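# Seat a one-way-fitting peg fully into the plate's hole

## Task

Pick up the peg lying on the table, turn it to the single orientation in which it fits, and lower it into the hole in the plate until it sits on the hole's bottom, without forcing or wedging it so hard that the attempt is ended.

## Robot and tools

Robot: two arms, left_arm and right_arm, each with a parallel-finger gripper. A loose object may occasionally get a small shove from outside. Anything that leaves the table, or is set down off it and abandoned, means failure. A camera cable lying on a part counts as that arm touching it. Drops, releasing a moving part, slamming, hard hits and very hard pushes are all bad; strong contact or a squeeze between the two arms can end the attempt outright, and that includes one gripper closing on the other's fingers.

Frame: everything is expressed in the scene frame. Its origin is at table-top height, halfway between the arms' nominal bases; +z points up, +x points out over the table, and left_arm is on the +y side (arm names do not match image left/right). The real bases are offset from nominal; only a BASES line gives calibrated positions. Printed hand positions and orientations can be wrong by up to a few cm, worse at long reach. Gripper axes: fingers point along its +z, open and close along its y. end_effector_position is the point between the pads, roughly 1 cm back from the tips.

Row layout (shared by execute_actions and move): 14 numbers, each in [-1, 1], always both arms: left_arm dx, dy, dz, rx, ry, rz, opening, then right_arm in the same order. dx..rz are an offset, not a pose, measured from that arm's Hand target as it was when the action or move began, along scene axes; rotation is a rotation vector about the Hand target's position. Scale: 1.0 = 0.6 m or 180 degrees. A translation longer than 1.0 may be shortened along its direction. Opening is absolute: +1 fully open (0.094 m), -1 closed. Sending six zeros re-requests the current Hand target; a 0 opening is a real command (half open), so repeat the present opening to leave a gripper unchanged.

execute_actions(actions, cameras): actions is a list of actions; each action is a list of up to 15 rows, one per 1/30 s step; if fewer rows, the last repeats to fill 15 steps. Every row in an action counts from the same start pose, not from the prior row. Each new action starts from the current Hand target, so repeating an offset keeps moving further. An empty list just returns state and images. cameras: null/omitted/["all"] gives all, [] gives none; an unknown name invalidates the call.

move(target, speed, blend, opening_speed, blocking, cameras): straight-line paths for each gripper toward target, which is one 14-number row or a list of up to 15 rows; all rows are offsets from the same starting Hand targets. speed: m/s, 0.002 to 2.9, default 0.25 (turn rate limit is twice that in rad/s); one value or one per target. blend: metres of corner rounding per target, default 0. opening_speed: rate on the -1..+1 scale per second, at least 0.2. Paths finish together, take at least 0.5 s and are cut at 10 s. They ignore obstacles and the other arm; faster moves lag more and hit harder, and aiming farther beyond a contact pushes harder. Avoid paths passing near an arm's own base (can flip shoulder posture). Openings in later list rows are applied on arrival, once everything is still. The result adds a move: line with the ending (done, off_target, moving, held, fault) and any limits (paced = pose clipped, held = steps withheld). done means at rest within 10 mm and 2 degrees; neither done nor off_target tells you about contact. blocking=false returns after about 0.5 s while the move continues.

wait(seconds 0..10): let time pass holding commands; returns early if a running move ends. stop(): brakes a running move (needs room). zoom_image(camera, region [x0,y0,x1,y1] pixels, max 504x504): closer look at the latest image of cam_high, cam_low, cam_left_wrist or cam_right_wrist (all 896x504). finished_scene(scene=1): final, irreversible; the peg must stay seated without the robot.

Reading results: Hand target is the last commanded pose after clipping; the next offsets count from it. Orientation commands are clipped each step to within 40 degrees of the actual one. The gripper often rests a centimetre or more short from friction and weight; that alone is not contact. A new action, even zeros, re-requests it; if still short, send the gap as an offset. An arm blocked by an object keeps pushing until commanded back past its gripper. grip_measured uses the opening scale; empty it may read up to about 2.5 mm wide; on a hard part under full squeeze it reads a bit under the part width. The fingers press at full force (about 50 to 64 N per pad) from roughly 0.05 below the touch reading (0.11 for small/round parts); to release, command well above grip_measured. Joint velocities marked within noise means stopped. Joint torques include arm weight and per-unit offsets; readings 1 to 3 wrap at ±28 N m. Tool commands lists current commands.

Heat: holding loads, stretched arms, or pushing at unreachable poses heats motors. MOTOR HOT appears at 75 °C; at 90 °C that arm folds and idles for good; at 100 °C it goes limp. Joint ranges (rad): waist -2.618..3.054, shoulder 0..3.142, elbow 0..3.142 (straight 2.901), wrist pitch -1.571..1.571, wrist yaw -1.571..1.571, wrist roll -2.094..2.094. The clearance check can block arms nearing each other's forearms, but not gripper-to-gripper contact.

Each tool is called after ">>>" as name(argument=value, ...), one argument or row to a line, values as JSON.

## Session

>>> execute_actions(
  actions=[],
)

Scene clock: 0.00 s.
left_arm: end_effector_position=(+0.3218, +0.3918, +0.1439) grip_measured=+1.000 end_effector_quat_wxyz=(+0.681, -0.121, +0.713, +0.117) | right_arm: end_effector_position=(+0.3501, -0.3005, +0.1330) grip_measured=+1.000 end_effector_quat_wxyz=(+0.657, +0.088, +0.748, -0.034)
Joint positions: left_arm=[-0.151 1.577 0.217 1.309 -0.5 -0.024 0.094] | right_arm=[0.012 1.479 0.22 1.122 0.168 0.088 0.094]
Joint velocities: within noise
Joint torques (N m): no reading
Heat: left arm: 31 °C; right arm: 29 °C.
Hand target: left_arm +0.3224, +0.3923, +0.1456; +0.682, -0.123, +0.711, +0.117 | right_arm +0.3511, -0.3006, +0.1360; +0.660, +0.088, +0.746, -0.034
Tool commands: left_gripper/opening=+1.0 right_gripper/opening=+1.0

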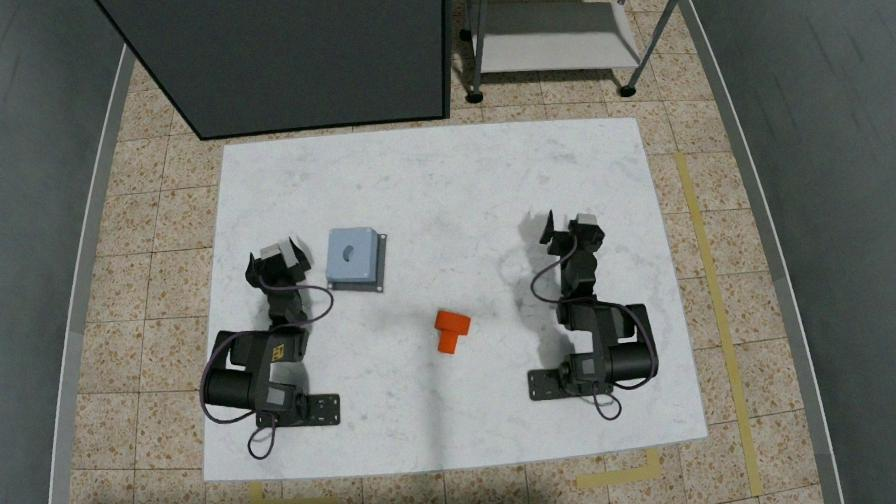

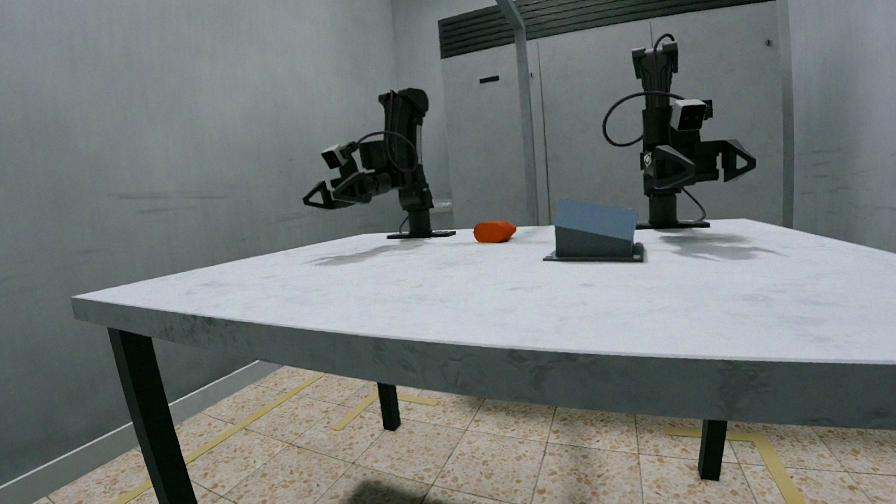

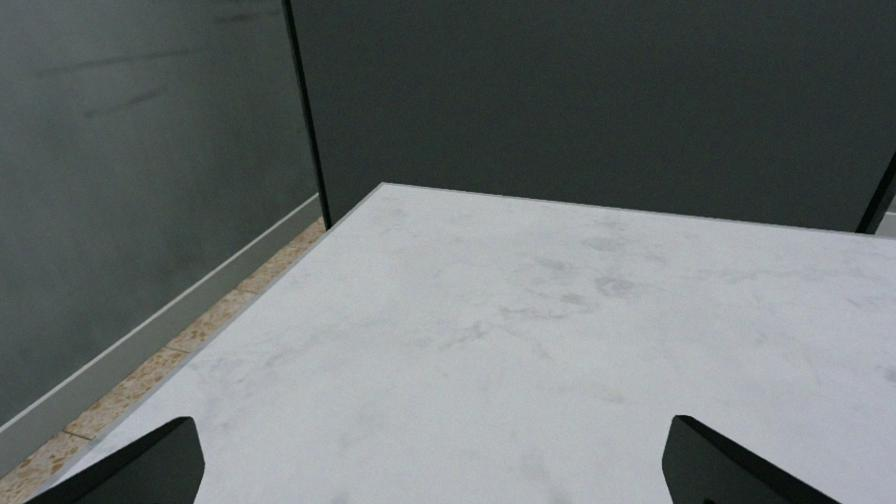

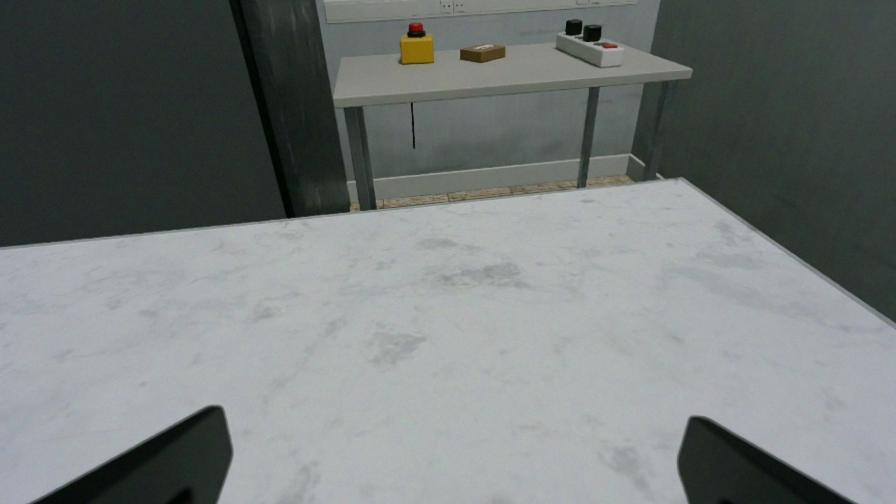

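>>> zoom_image(
  camera="cam_high",
  region=[300, 200, 500, 380],
)

>>> zoom_image(
  camera="cam_low",
  region=[460, 180, 660, 280],
)

Scaled by 2.520 from the camera's 896x504 image, which has a finer 1280x720 frame.

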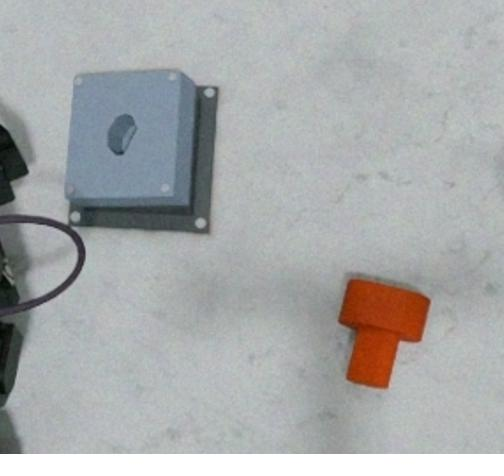

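Scaled by 2.520 from the camera's 896x504 image, which has a finer 1280x720 frame.

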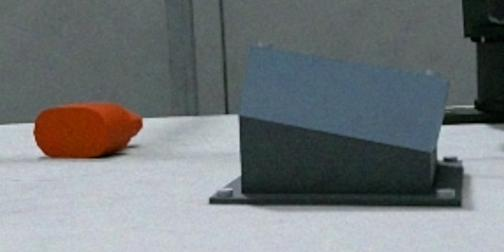

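>>> move(
  target=[-0.1707, -0.2872, 0.174, -0.0826, 0.4816, -0.0869, 1.0, 0, 0, 0, 0, 0, 0, 1.0],
  speed=0.2,
)

Scene clock: 74.00 s.
left_arm: end_effector_position=(+0.2310, +0.2173, +0.2435) grip_measured=+1.000 end_effector_quat_wxyz=(+0.099, -0.005, +0.994, -0.051) | right_arm: end_effector_position=(+0.3501, -0.3005, +0.1330) grip_measured=+1.000 end_effector_quat_wxyz=(+0.657, +0.088, +0.748, -0.034)
Joint positions: left_arm=[-0.484 1.602 1.784 -1.529 -0.005 -0.505 0.094] | right_arm=[0.012 1.479 0.22 1.122 0.168 0.088 0.094]
Joint velocities: within noise
Joint torques (N m): left_arm=[-0.51 -7.95 8.08 0.34 0.03 0.02] | right_arm=[0.01 -4.92 6.69 1.85 0.04 0]
Heat: left arm: 33 °C; right arm: 39 °C.
Hand target: left_arm +0.2198, +0.2199, +0.2500; +0.000, +0.000, +1.000, +0.000 | right_arm +0.3511, -0.3006, +0.1360; +0.660, +0.088, +0.746, -0.035
Off the commanded pose: left_arm 0.013 m, 13 deg | right_arm 0.003 m, 0 deg.
joint sent to its limit (left arm) — joint 4 (wrist pitch), lower limit. The joint targets are off in orientation, not in position.
move: off_target (left_arm)

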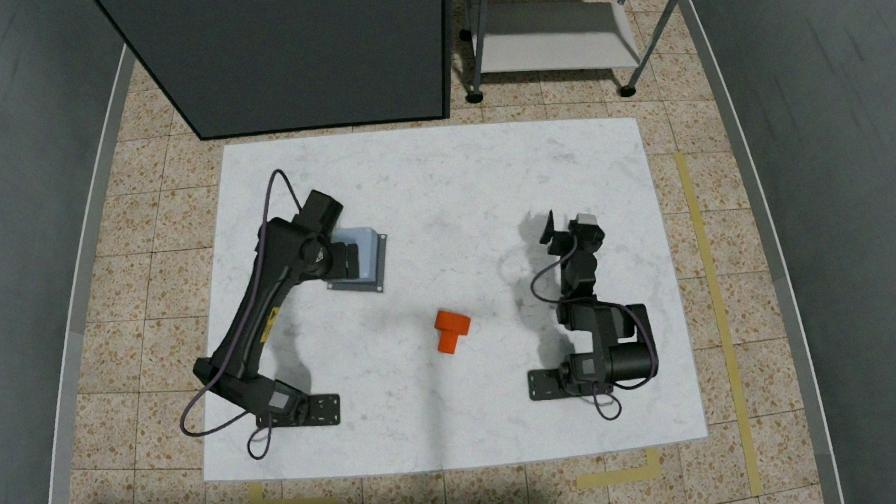

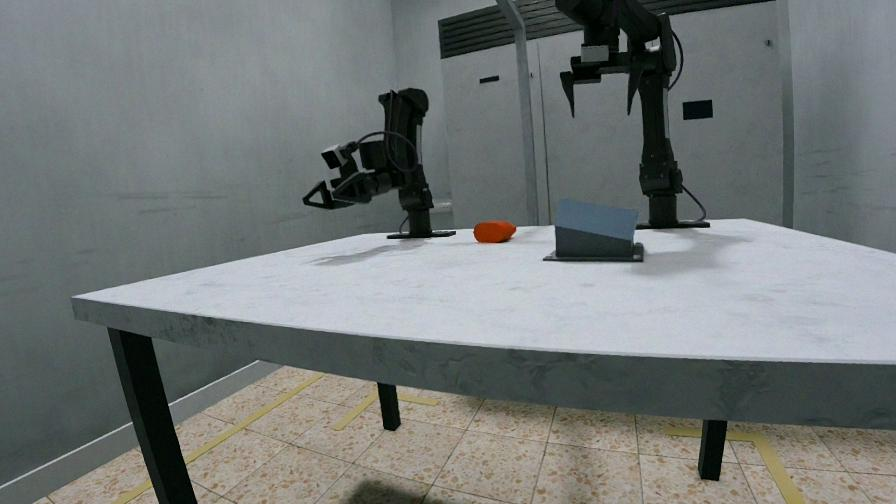

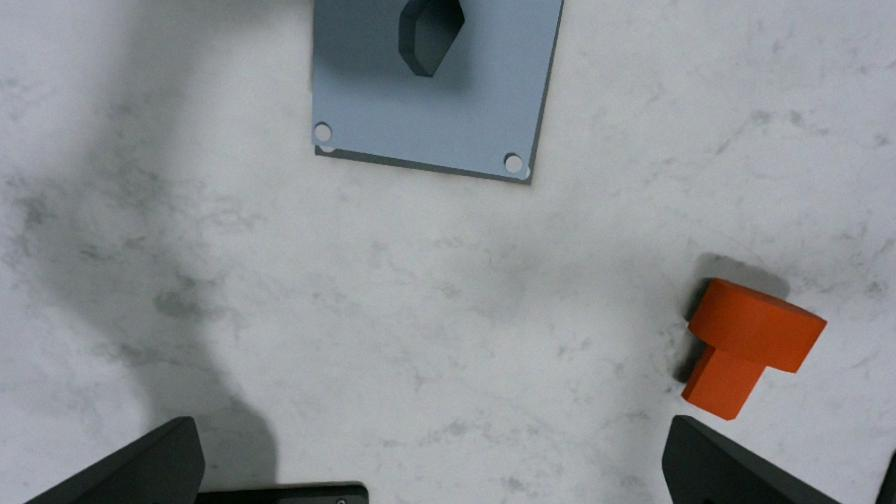

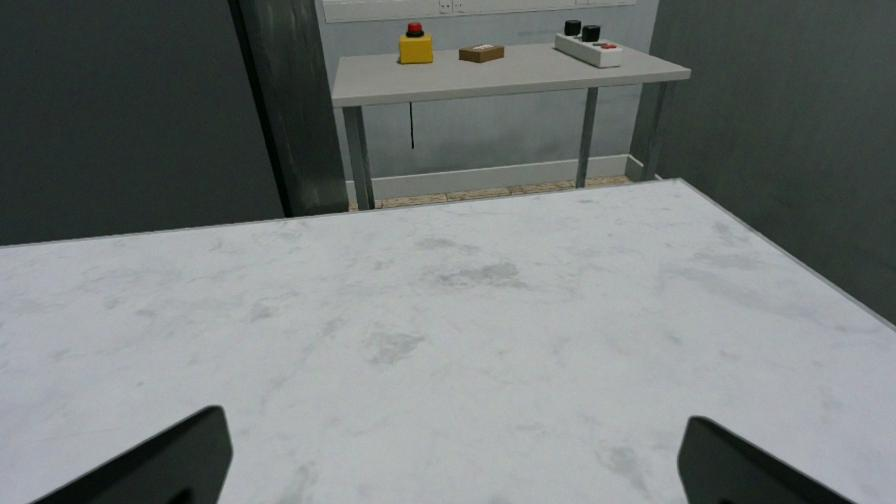

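>>> zoom_image(
  camera="cam_left_wrist",
  region=[290, 0, 590, 200],
)

>>> zoom_image(
  camera="cam_left_wrist",
  region=[640, 240, 860, 440],
)

Scaled by 1.680 from the camera's 896x504 image, which has a finer 1280x720 frame.

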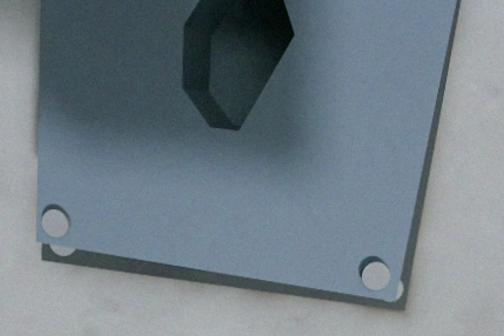

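Scaled by 2.291 from the camera's 896x504 image, which has a finer 1280x720 frame.

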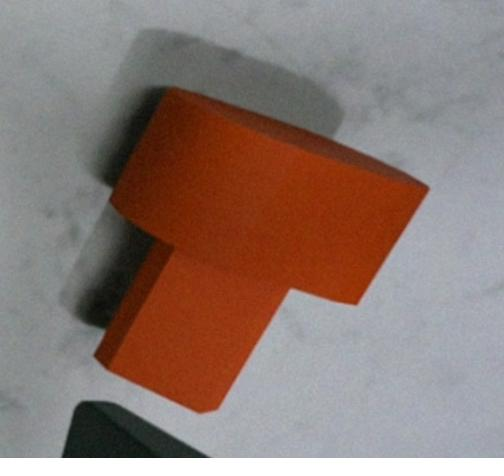

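>>> move(
  target=[0.07, -0.02, 0.0, 0, 0, 0, 1.0, 0, 0, 0, 0, 0, 0, 1.0],
  speed=0.2,
  cameras=["cam_left_wrist", "cam_low"],
)

>>> zoom_image(
  camera="cam_left_wrist",
  region=[250, 0, 650, 300],
)

Scene clock: 156.30 s.
left_arm: end_effector_position=(+0.2677, +0.2023, +0.2520) grip_measured=+1.000 end_effector_quat_wxyz=(+0.117, +0.000, +0.991, -0.061) | right_arm: end_effector_position=(+0.3501, -0.3005, +0.1330) grip_measured=+1.000 end_effector_quat_wxyz=(+0.657, +0.088, +0.748, -0.034)
Joint positions: left_arm=[-0.47 1.732 1.954 -1.529 -0.001 -0.481 0.094] | right_arm=[0.012 1.479 0.22 1.122 0.168 0.088 0.094]
Joint velocities: within noise
Joint torques (N m): left_arm=[0.59 -7.25 8.06 0.42 0.03 0.06] | right_arm=[0.01 -4.92 6.69 1.84 0.04 -0.01]
Heat: left arm: 37 °C; right arm: 42 °C.
Hand target: left_arm +0.2619, +0.2080, +0.2500; +0.000, +0.000, +1.000, +0.000 | right_arm +0.3511, -0.3006, +0.1360; +0.660, +0.088, +0.746, -0.035
Off the commanded pose: left_arm 0.008 m, 15 deg | right_arm 0.003 m, 0 deg.
joint sent to its limit (left arm) — joint 4 (wrist pitch), lower limit. The joint targets are off in orientation, not in position.
move: off_target (left_arm)
Images, in order (width x height): cam_low 896x504, cam_left_wrist 896x504.

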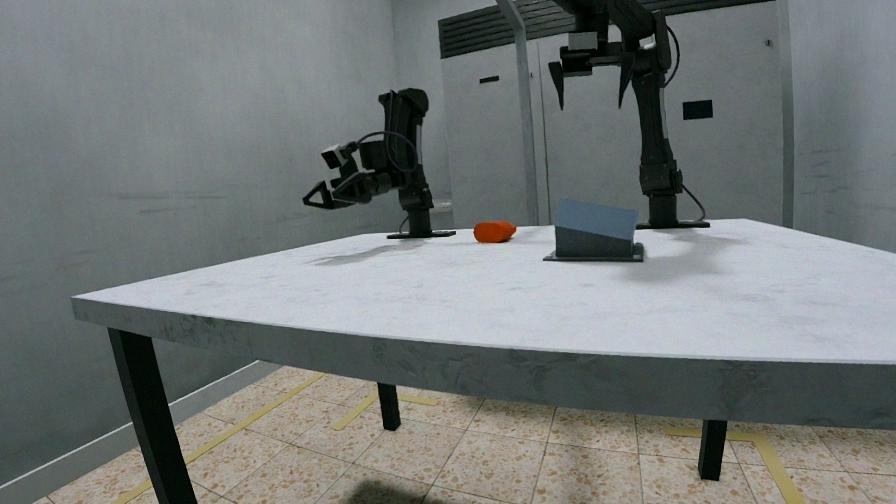

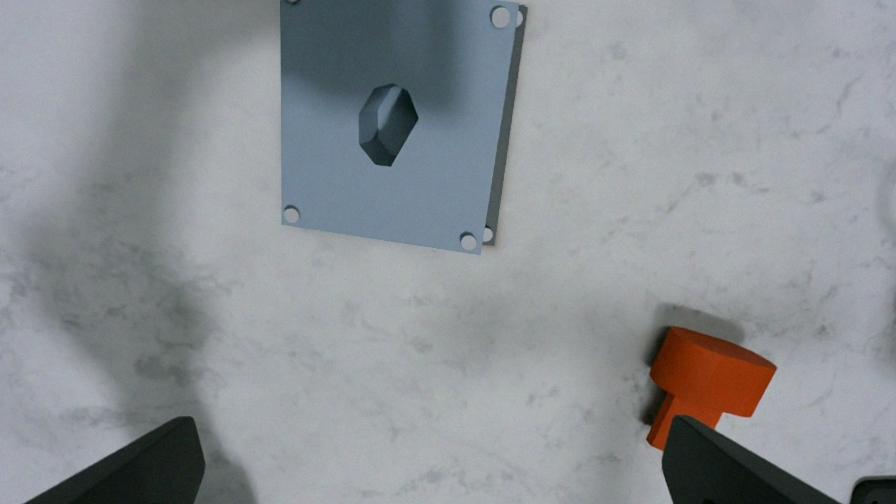

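Scaled by 1.260 from the camera's 896x504 image, which has a finer 1280x720 frame.

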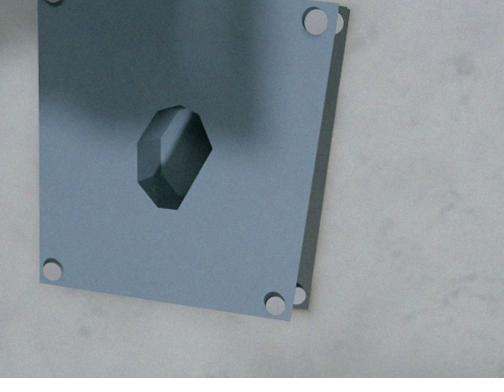

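>>> zoom_image(
  camera="cam_left_wrist",
  region=[330, 60, 450, 190],
)

>>> zoom_image(
  camera="cam_left_wrist",
  region=[620, 290, 800, 470],
)

Scaled by 3.877 from the camera's 896x504 image, which has a finer 1280x720 frame.

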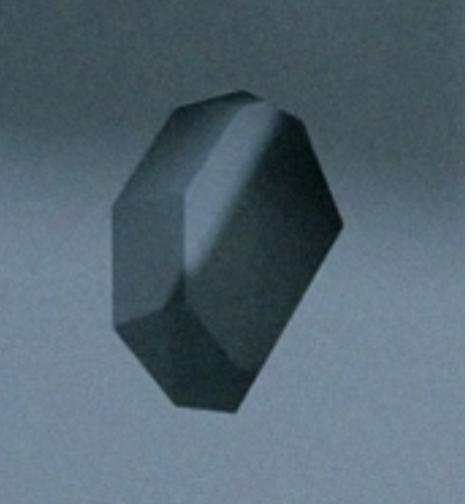

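Scaled by 2.800 from the camera's 896x504 image, which has a finer 1280x720 frame.

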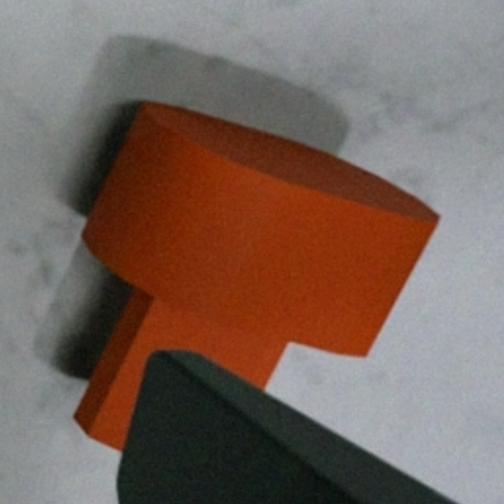

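>>> zoom_image(
  camera="cam_low",
  region=[465, 210, 525, 250],
)

>>> zoom_image(
  camera="cam_low",
  region=[535, 185, 655, 275],
)

Scaled by 8.400 from the camera's 896x504 image, which has a finer 1280x720 frame.

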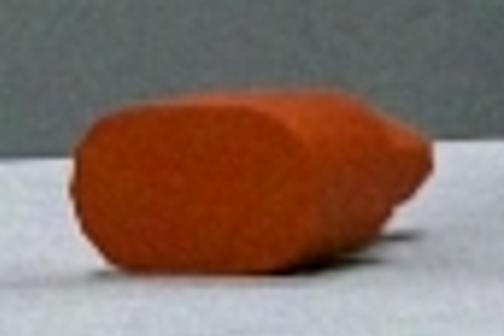

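Scaled by 4.200 from the camera's 896x504 image, which has a finer 1280x720 frame.

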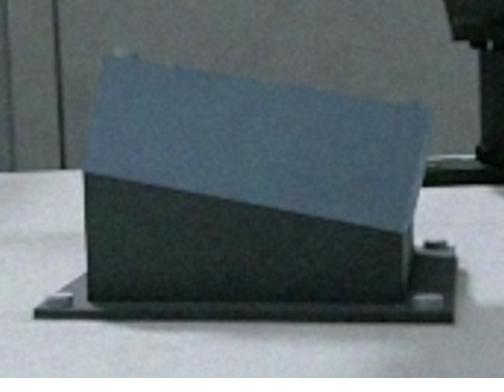

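>>> move(
  target=[-0.0865, 0.0033, -0.1667, 0, -0.3694, 0, 1.0, 0, 0, 0, 0, 0, 0, 1.0],
  speed=0.2,
  cameras=["cam_high", "cam_left_wrist"],
)

>>> zoom_image(
  camera="cam_left_wrist",
  region=[250, 100, 650, 400],
)

Scene clock: 466.13 s.
left_arm: end_effector_position=(+0.2125, +0.2040, +0.1517) grip_measured=+1.000 end_effector_quat_wxyz=(+0.543, +0.001, +0.839, -0.009) | right_arm: end_effector_position=(+0.3501, -0.3005, +0.1330) grip_measured=+1.000 end_effector_quat_wxyz=(+0.657, +0.088, +0.748, -0.034)
Joint positions: left_arm=[-1.02 1.061 0.502 -0.145 -0.885 -0.597 0.094] | right_arm=[0.012 1.479 0.22 1.122 0.168 0.088 0.094]
Joint velocities: within noise
Joint torques (N m): left_arm=[-0.47 -4.08 5.56 1.57 -0.49 -0.03] | right_arm=[0.01 -4.92 6.69 1.85 0.04 0]
Heat: left arm: 39 °C; right arm: 47 °C.
Hand target: left_arm +0.2100, +0.2100, +0.1499; +0.548, +0.000, +0.836, +0.000 | right_arm +0.3511, -0.3006, +0.1360; +0.660, +0.088, +0.746, -0.035
Off the commanded pose: left_arm 0.007 m, 1 deg | right_arm 0.003 m, 0 deg.
move: done
Images, in order (width x height): cam_high 896x504, cam_left_wrist 896x504.

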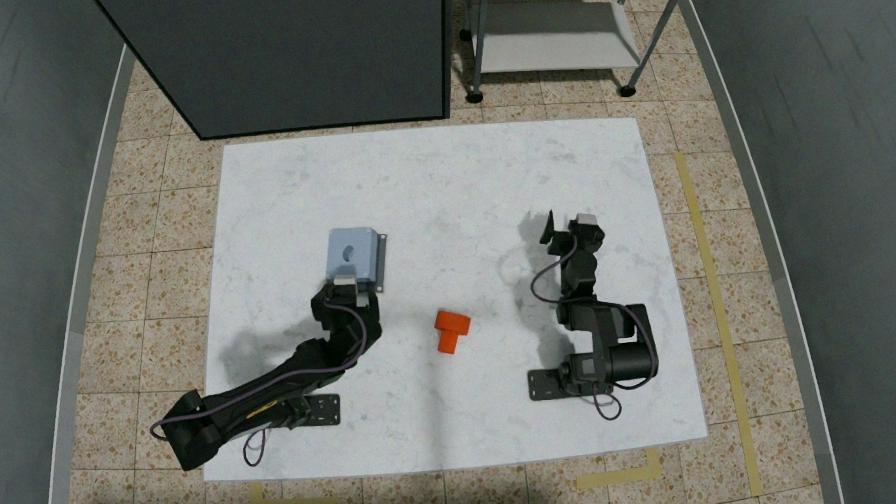

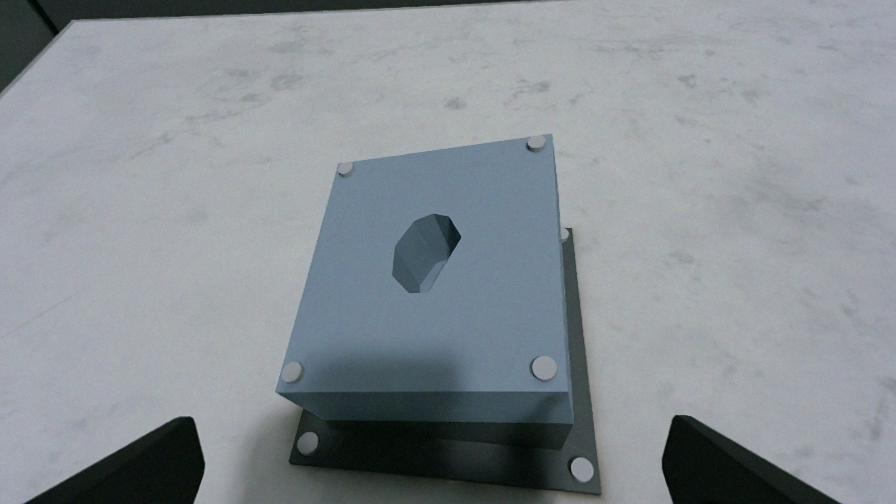

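Scaled by 1.260 from the camera's 896x504 image, which has a finer 1280x720 frame.

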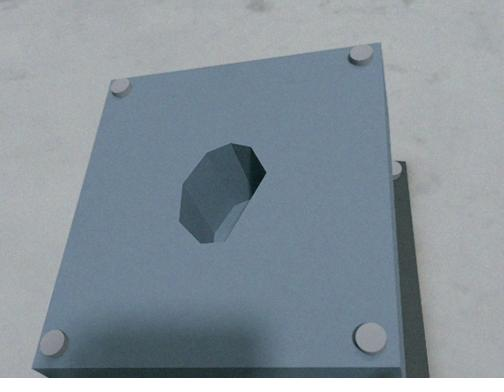

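>>> zoom_image(
  camera="cam_left_wrist",
  region=[376, 200, 476, 300],
)

>>> zoom_image(
  camera="cam_left_wrist",
  region=[270, 130, 430, 290],
)

>>> zoom_image(
  camera="cam_left_wrist",
  region=[440, 120, 600, 280],
)

>>> zoom_image(
  camera="cam_left_wrist",
  region=[260, 330, 420, 490],
)

>>> zoom_image(
  camera="cam_left_wrist",
  region=[450, 340, 610, 500],
)

Scaled by 5.040 from the camera's 896x504 image, which has a finer 1280x720 frame.

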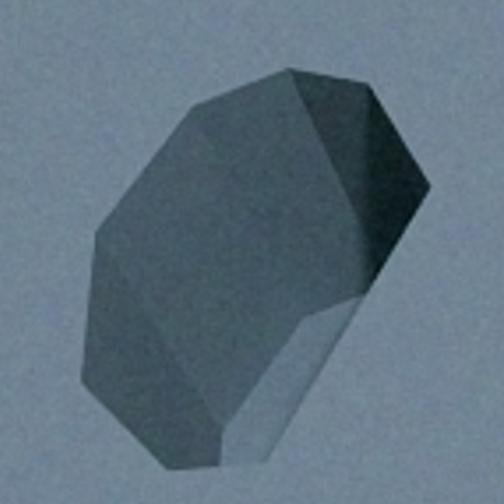

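Scaled by 3.150 from the camera's 896x504 image, which has a finer 1280x720 frame.

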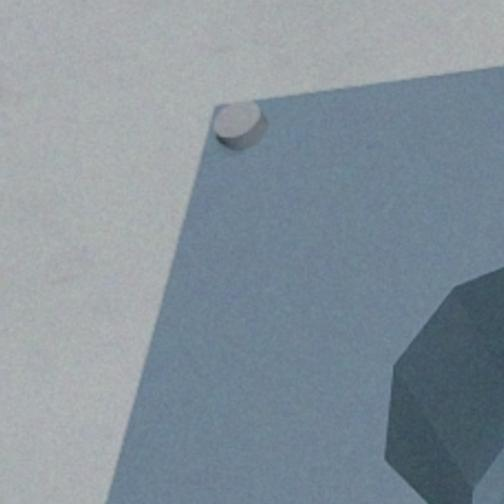

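Scaled by 3.150 from the camera's 896x504 image, which has a finer 1280x720 frame.

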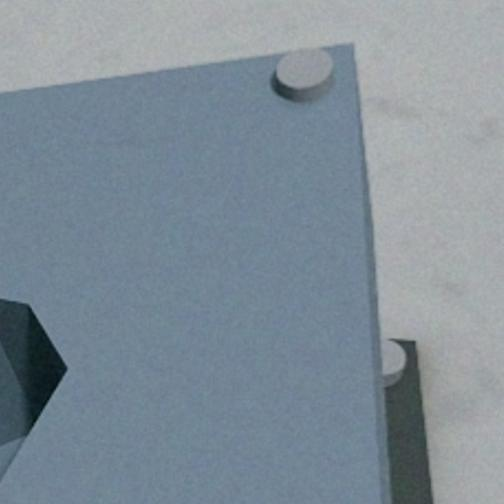

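Scaled by 3.150 from the camera's 896x504 image, which has a finer 1280x720 frame.

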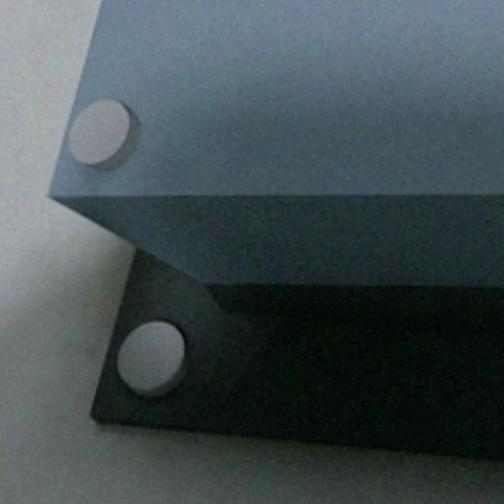

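Scaled by 3.150 from the camera's 896x504 image, which has a finer 1280x720 frame.

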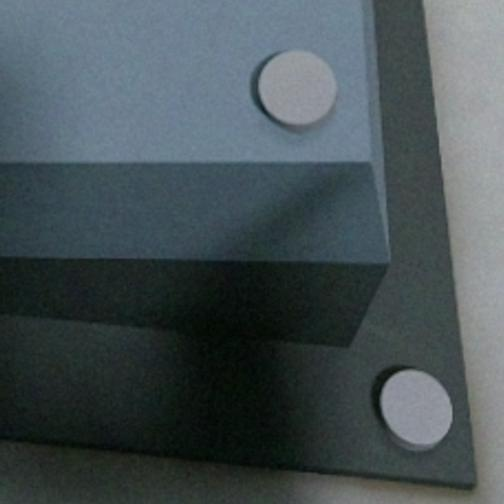

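>>> execute_actions(
  actions=[],
  cameras=["cam_low", "cam_high", "cam_left_wrist"],
)

>>> zoom_image(
  camera="cam_low",
  region=[290, 80, 470, 250],
)

>>> zoom_image(
  camera="cam_high",
  region=[500, 190, 680, 420],
)

>>> zoom_image(
  camera="cam_high",
  region=[300, 250, 400, 350],
)

Scene clock: 654.70 s.
left_arm: end_effector_position=(+0.2126, +0.2040, +0.1518) grip_measured=+1.000 end_effector_quat_wxyz=(+0.544, +0.001, +0.839, -0.009) | right_arm: end_effector_position=(+0.3501, -0.3005, +0.1330) grip_measured=+1.000 end_effector_quat_wxyz=(+0.657, +0.088, +0.748, -0.034)
Joint positions: left_arm=[-1.02 1.061 0.502 -0.144 -0.886 -0.597 0.094] | right_arm=[0.012 1.479 0.22 1.122 0.168 0.088 0.094]
Joint velocities: within noise
Joint torques (N m): left_arm=[-0.47 -4.1 5.56 1.55 -0.48 0.01] | right_arm=[0.01 -4.92 6.69 1.85 0.04 0]
Heat: left arm: 35 °C; right arm: 48 °C.
Hand target: left_arm +0.2100, +0.2100, +0.1499; +0.548, +0.000, +0.836, +0.000 | right_arm +0.3511, -0.3006, +0.1360; +0.660, +0.088, +0.746, -0.035
Tool commands: left_gripper/opening=+1.0 right_gripper/opening=+1.0
Off the commanded pose: left_arm 0.007 m, 1 deg | right_arm 0.003 m, 0 deg.
Images, in order (width x height): cam_high 896x504, cam_low 896x504, cam_left_wrist 896x504.

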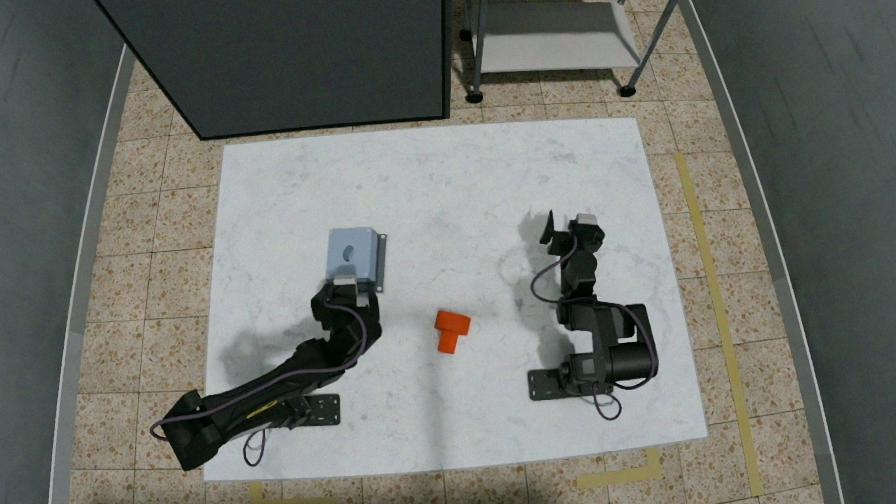

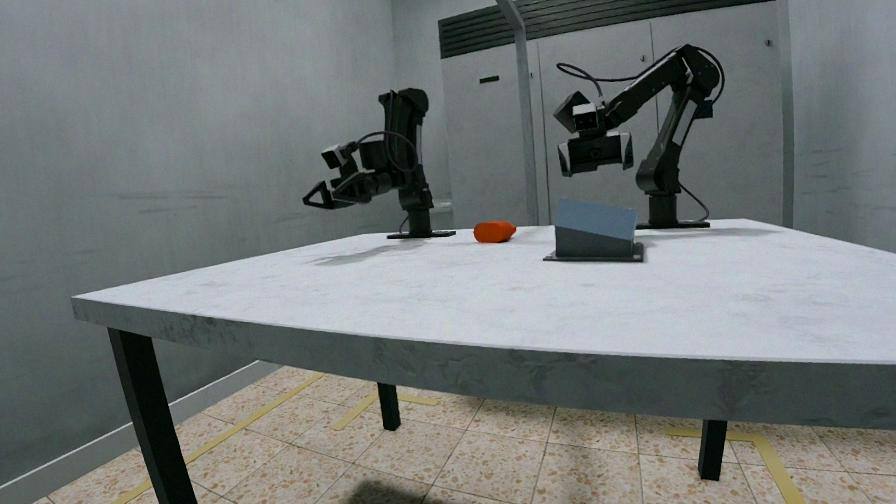

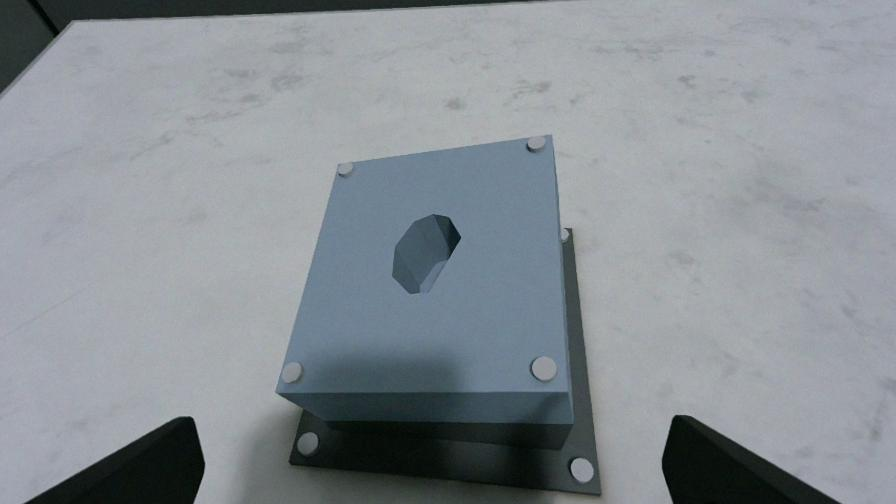

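Scaled by 2.800 from the camera's 896x504 image, which has a finer 1280x720 frame.

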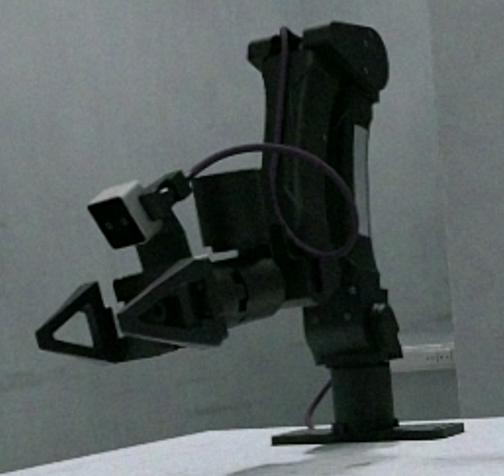

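Scaled by 2.191 from the camera's 896x504 image, which has a finer 1280x720 frame.

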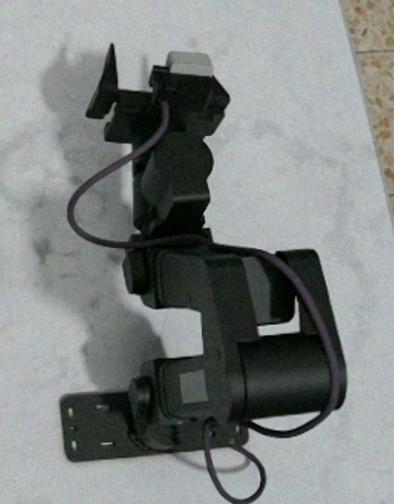

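Scaled by 5.040 from the camera's 896x504 image, which has a finer 1280x720 frame.

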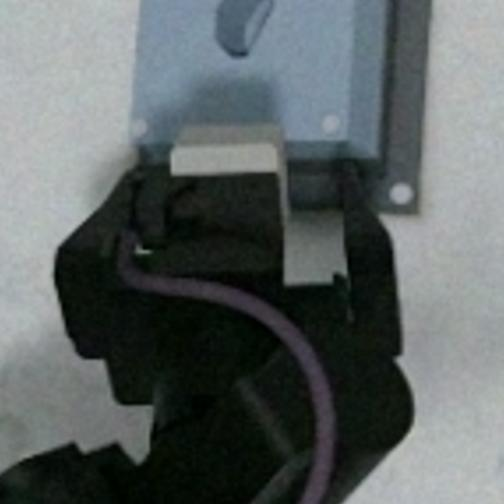

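>>> move(
  target=[0, 0, 0, 0, 0, 0, 1.0, -0.1885, 0.4077, 0.1317, 0.1269, 0.5278, -0.0231, 1.0],
  speed=0.25,
)

Scene clock: 1028.00 s.
left_arm: end_effector_position=(+0.2126, +0.2038, +0.1520) grip_measured=+1.000 end_effector_quat_wxyz=(+0.544, +0.001, +0.839, -0.010) | right_arm: end_effector_position=(+0.2375, -0.0589, +0.2171) grip_measured=+1.000 end_effector_quat_wxyz=(-0.035, +0.181, +0.976, +0.113)
Joint positions: left_arm=[-1.02 1.061 0.502 -0.143 -0.886 -0.596 0.094] | right_arm=[0.584 1.758 1.85 -1.558 -0.213 0.95 0.094]
Joint velocities: within noise
Joint torques (N m): left_arm=[-0.46 -4.08 5.52 1.55 -0.48 0.01] | right_arm=[0.23 -5.94 9.4 -0.02 -0.21 0.08]
Heat: left arm: 37 °C; right arm: 47 °C.
Hand target: left_arm +0.2100, +0.2099, +0.1499; +0.548, +0.000, +0.836, +0.000 | right_arm +0.2381, -0.0561, +0.2149; -0.129, +0.173, +0.976, +0.023
Off the commanded pose: left_arm 0.007 m, 1 deg | right_arm 0.004 m, 15 deg.
joint sent to its limit (right arm) — joint 4 (wrist pitch), lower limit. The joint targets are off in orientation, not in position.
move: off_target (right_arm)

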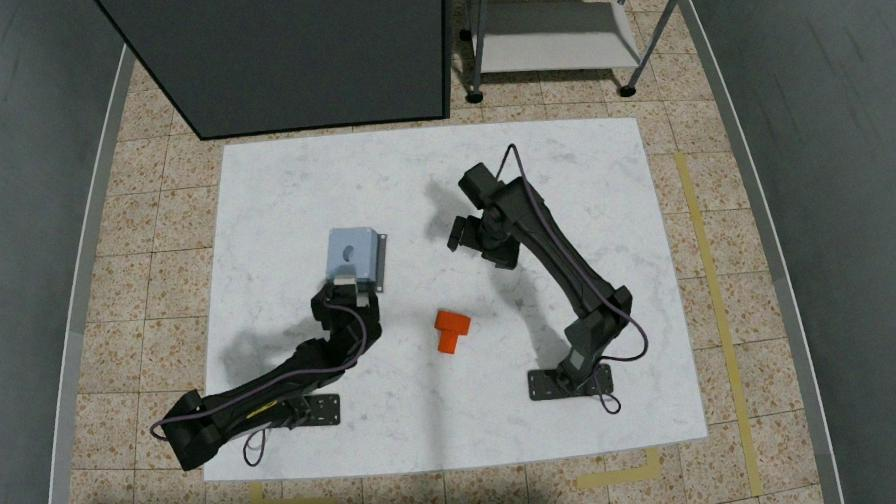

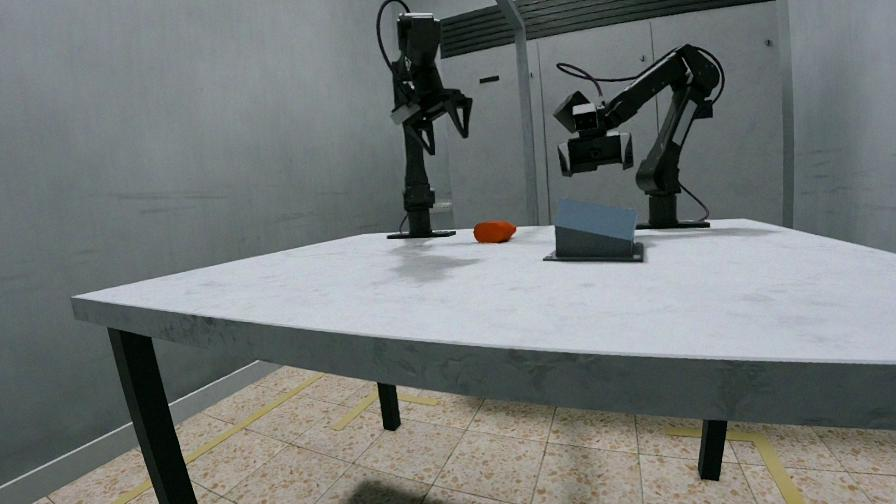

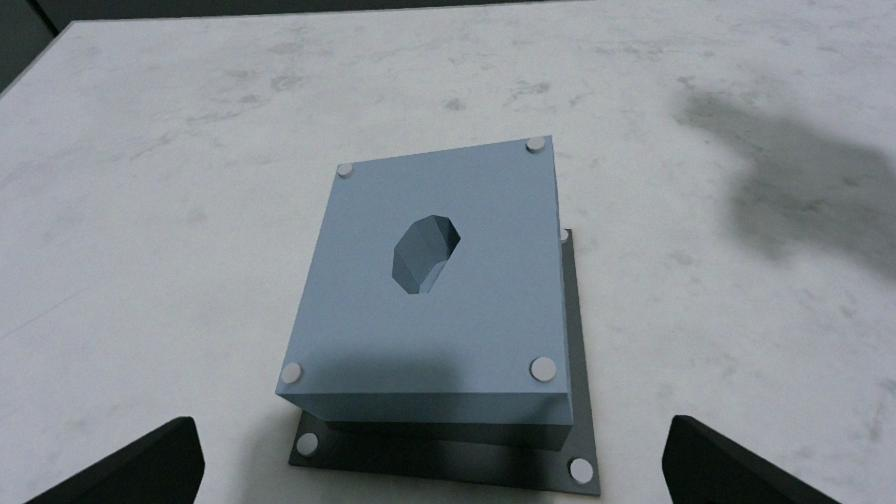

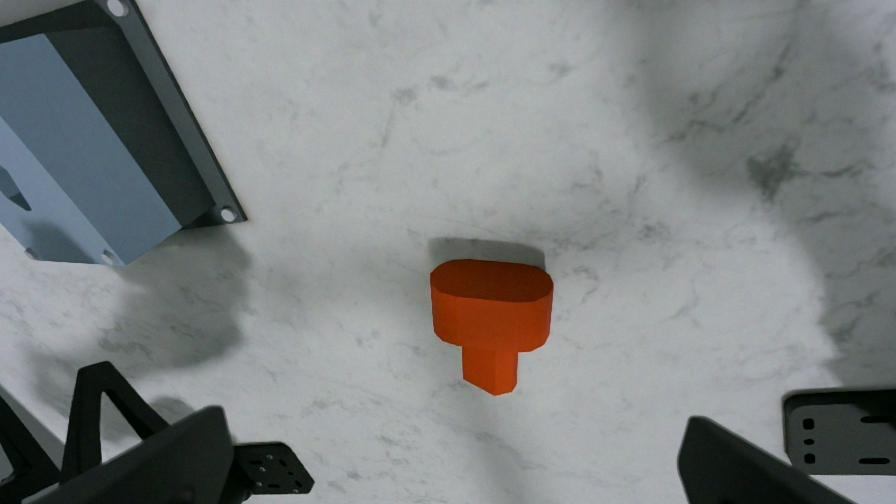

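>>> zoom_image(
  camera="cam_right_wrist",
  region=[410, 230, 580, 410],
)

>>> zoom_image(
  camera="cam_right_wrist",
  region=[0, 0, 250, 280],
)

Scaled by 2.800 from the camera's 896x504 image, which has a finer 1280x720 frame.

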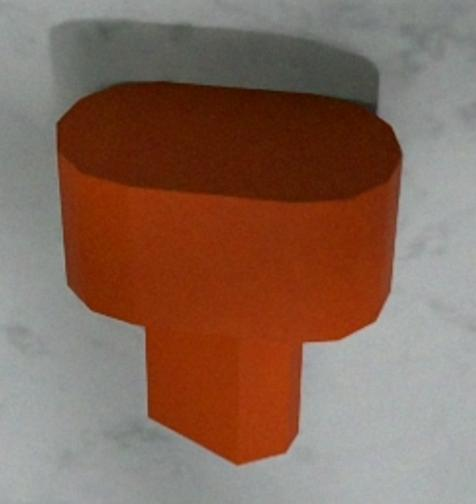

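Scaled by 1.800 from the camera's 896x504 image, which has a finer 1280x720 frame.

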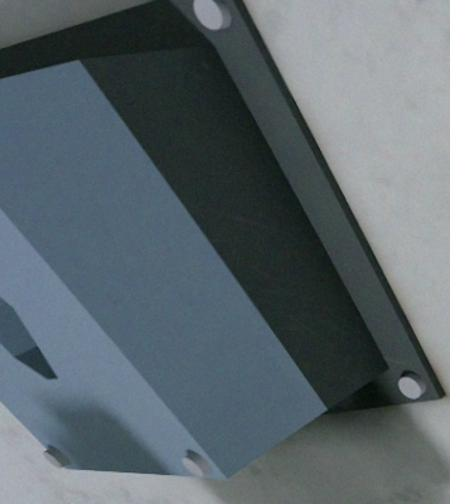

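>>> move(
  target=[0, 0, 0, 0, 0, 0, 1.0, 0.1532, -0.2065, -0.0748, 0.1923, -0.53, 0.332, 1.0],
  speed=0.3,
  cameras=["cam_high", "cam_right_wrist"],
)

Scene clock: 1303.17 s.
left_arm: end_effector_position=(+0.2127, +0.2038, +0.1521) grip_measured=+1.000 end_effector_quat_wxyz=(+0.544, +0.001, +0.839, -0.010) | right_arm: end_effector_position=(+0.3323, -0.1806, +0.1763) grip_measured=+1.000 end_effector_quat_wxyz=(+0.561, -0.385, +0.664, +0.310)
Joint positions: left_arm=[-1.02 1.061 0.502 -0.143 -0.886 -0.596 0.094] | right_arm=[-0.212 1.489 0.67 0.291 -1.208 -0.52 0.094]
Joint velocities: within noise
Joint torques (N m): left_arm=[-0.47 -4.1 5.55 1.54 -0.48 0] | right_arm=[-0.29 -4.22 6.78 1.41 -0.56 0]
Heat: left arm: 37 °C; right arm: 33 °C.
Hand target: left_arm +0.2100, +0.2099, +0.1499; +0.548, +0.000, +0.836, +0.000 | right_arm +0.3301, -0.1799, +0.1700; +0.557, -0.383, +0.663, +0.321
Off the commanded pose: left_arm 0.007 m, 1 deg | right_arm 0.007 m, 1 deg.
move: done
Images, in order (width x height): cam_high 896x504, cam_right_wrist 896x504.

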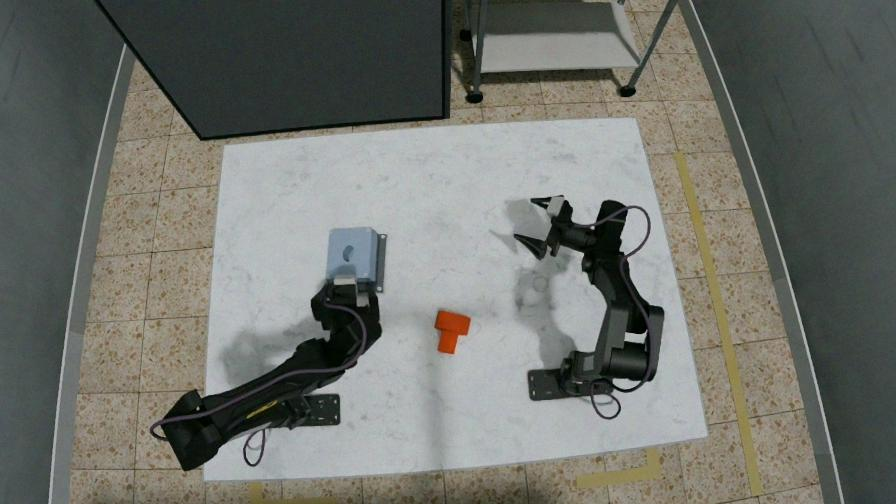

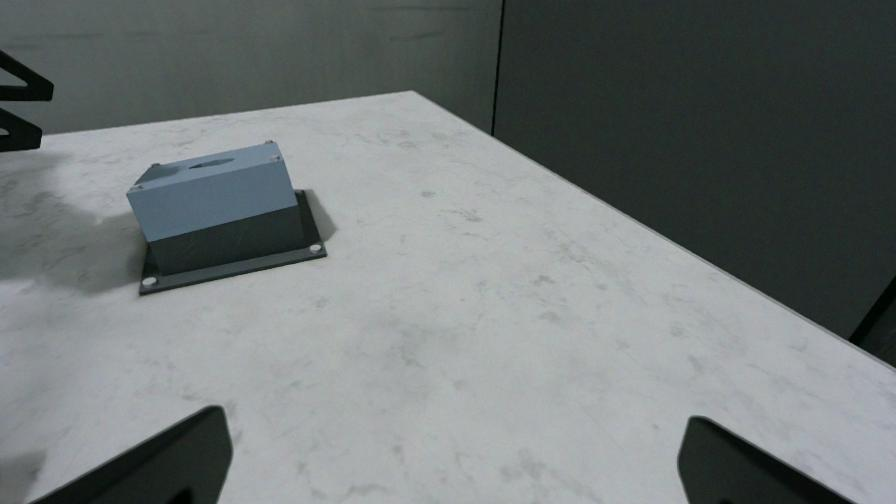

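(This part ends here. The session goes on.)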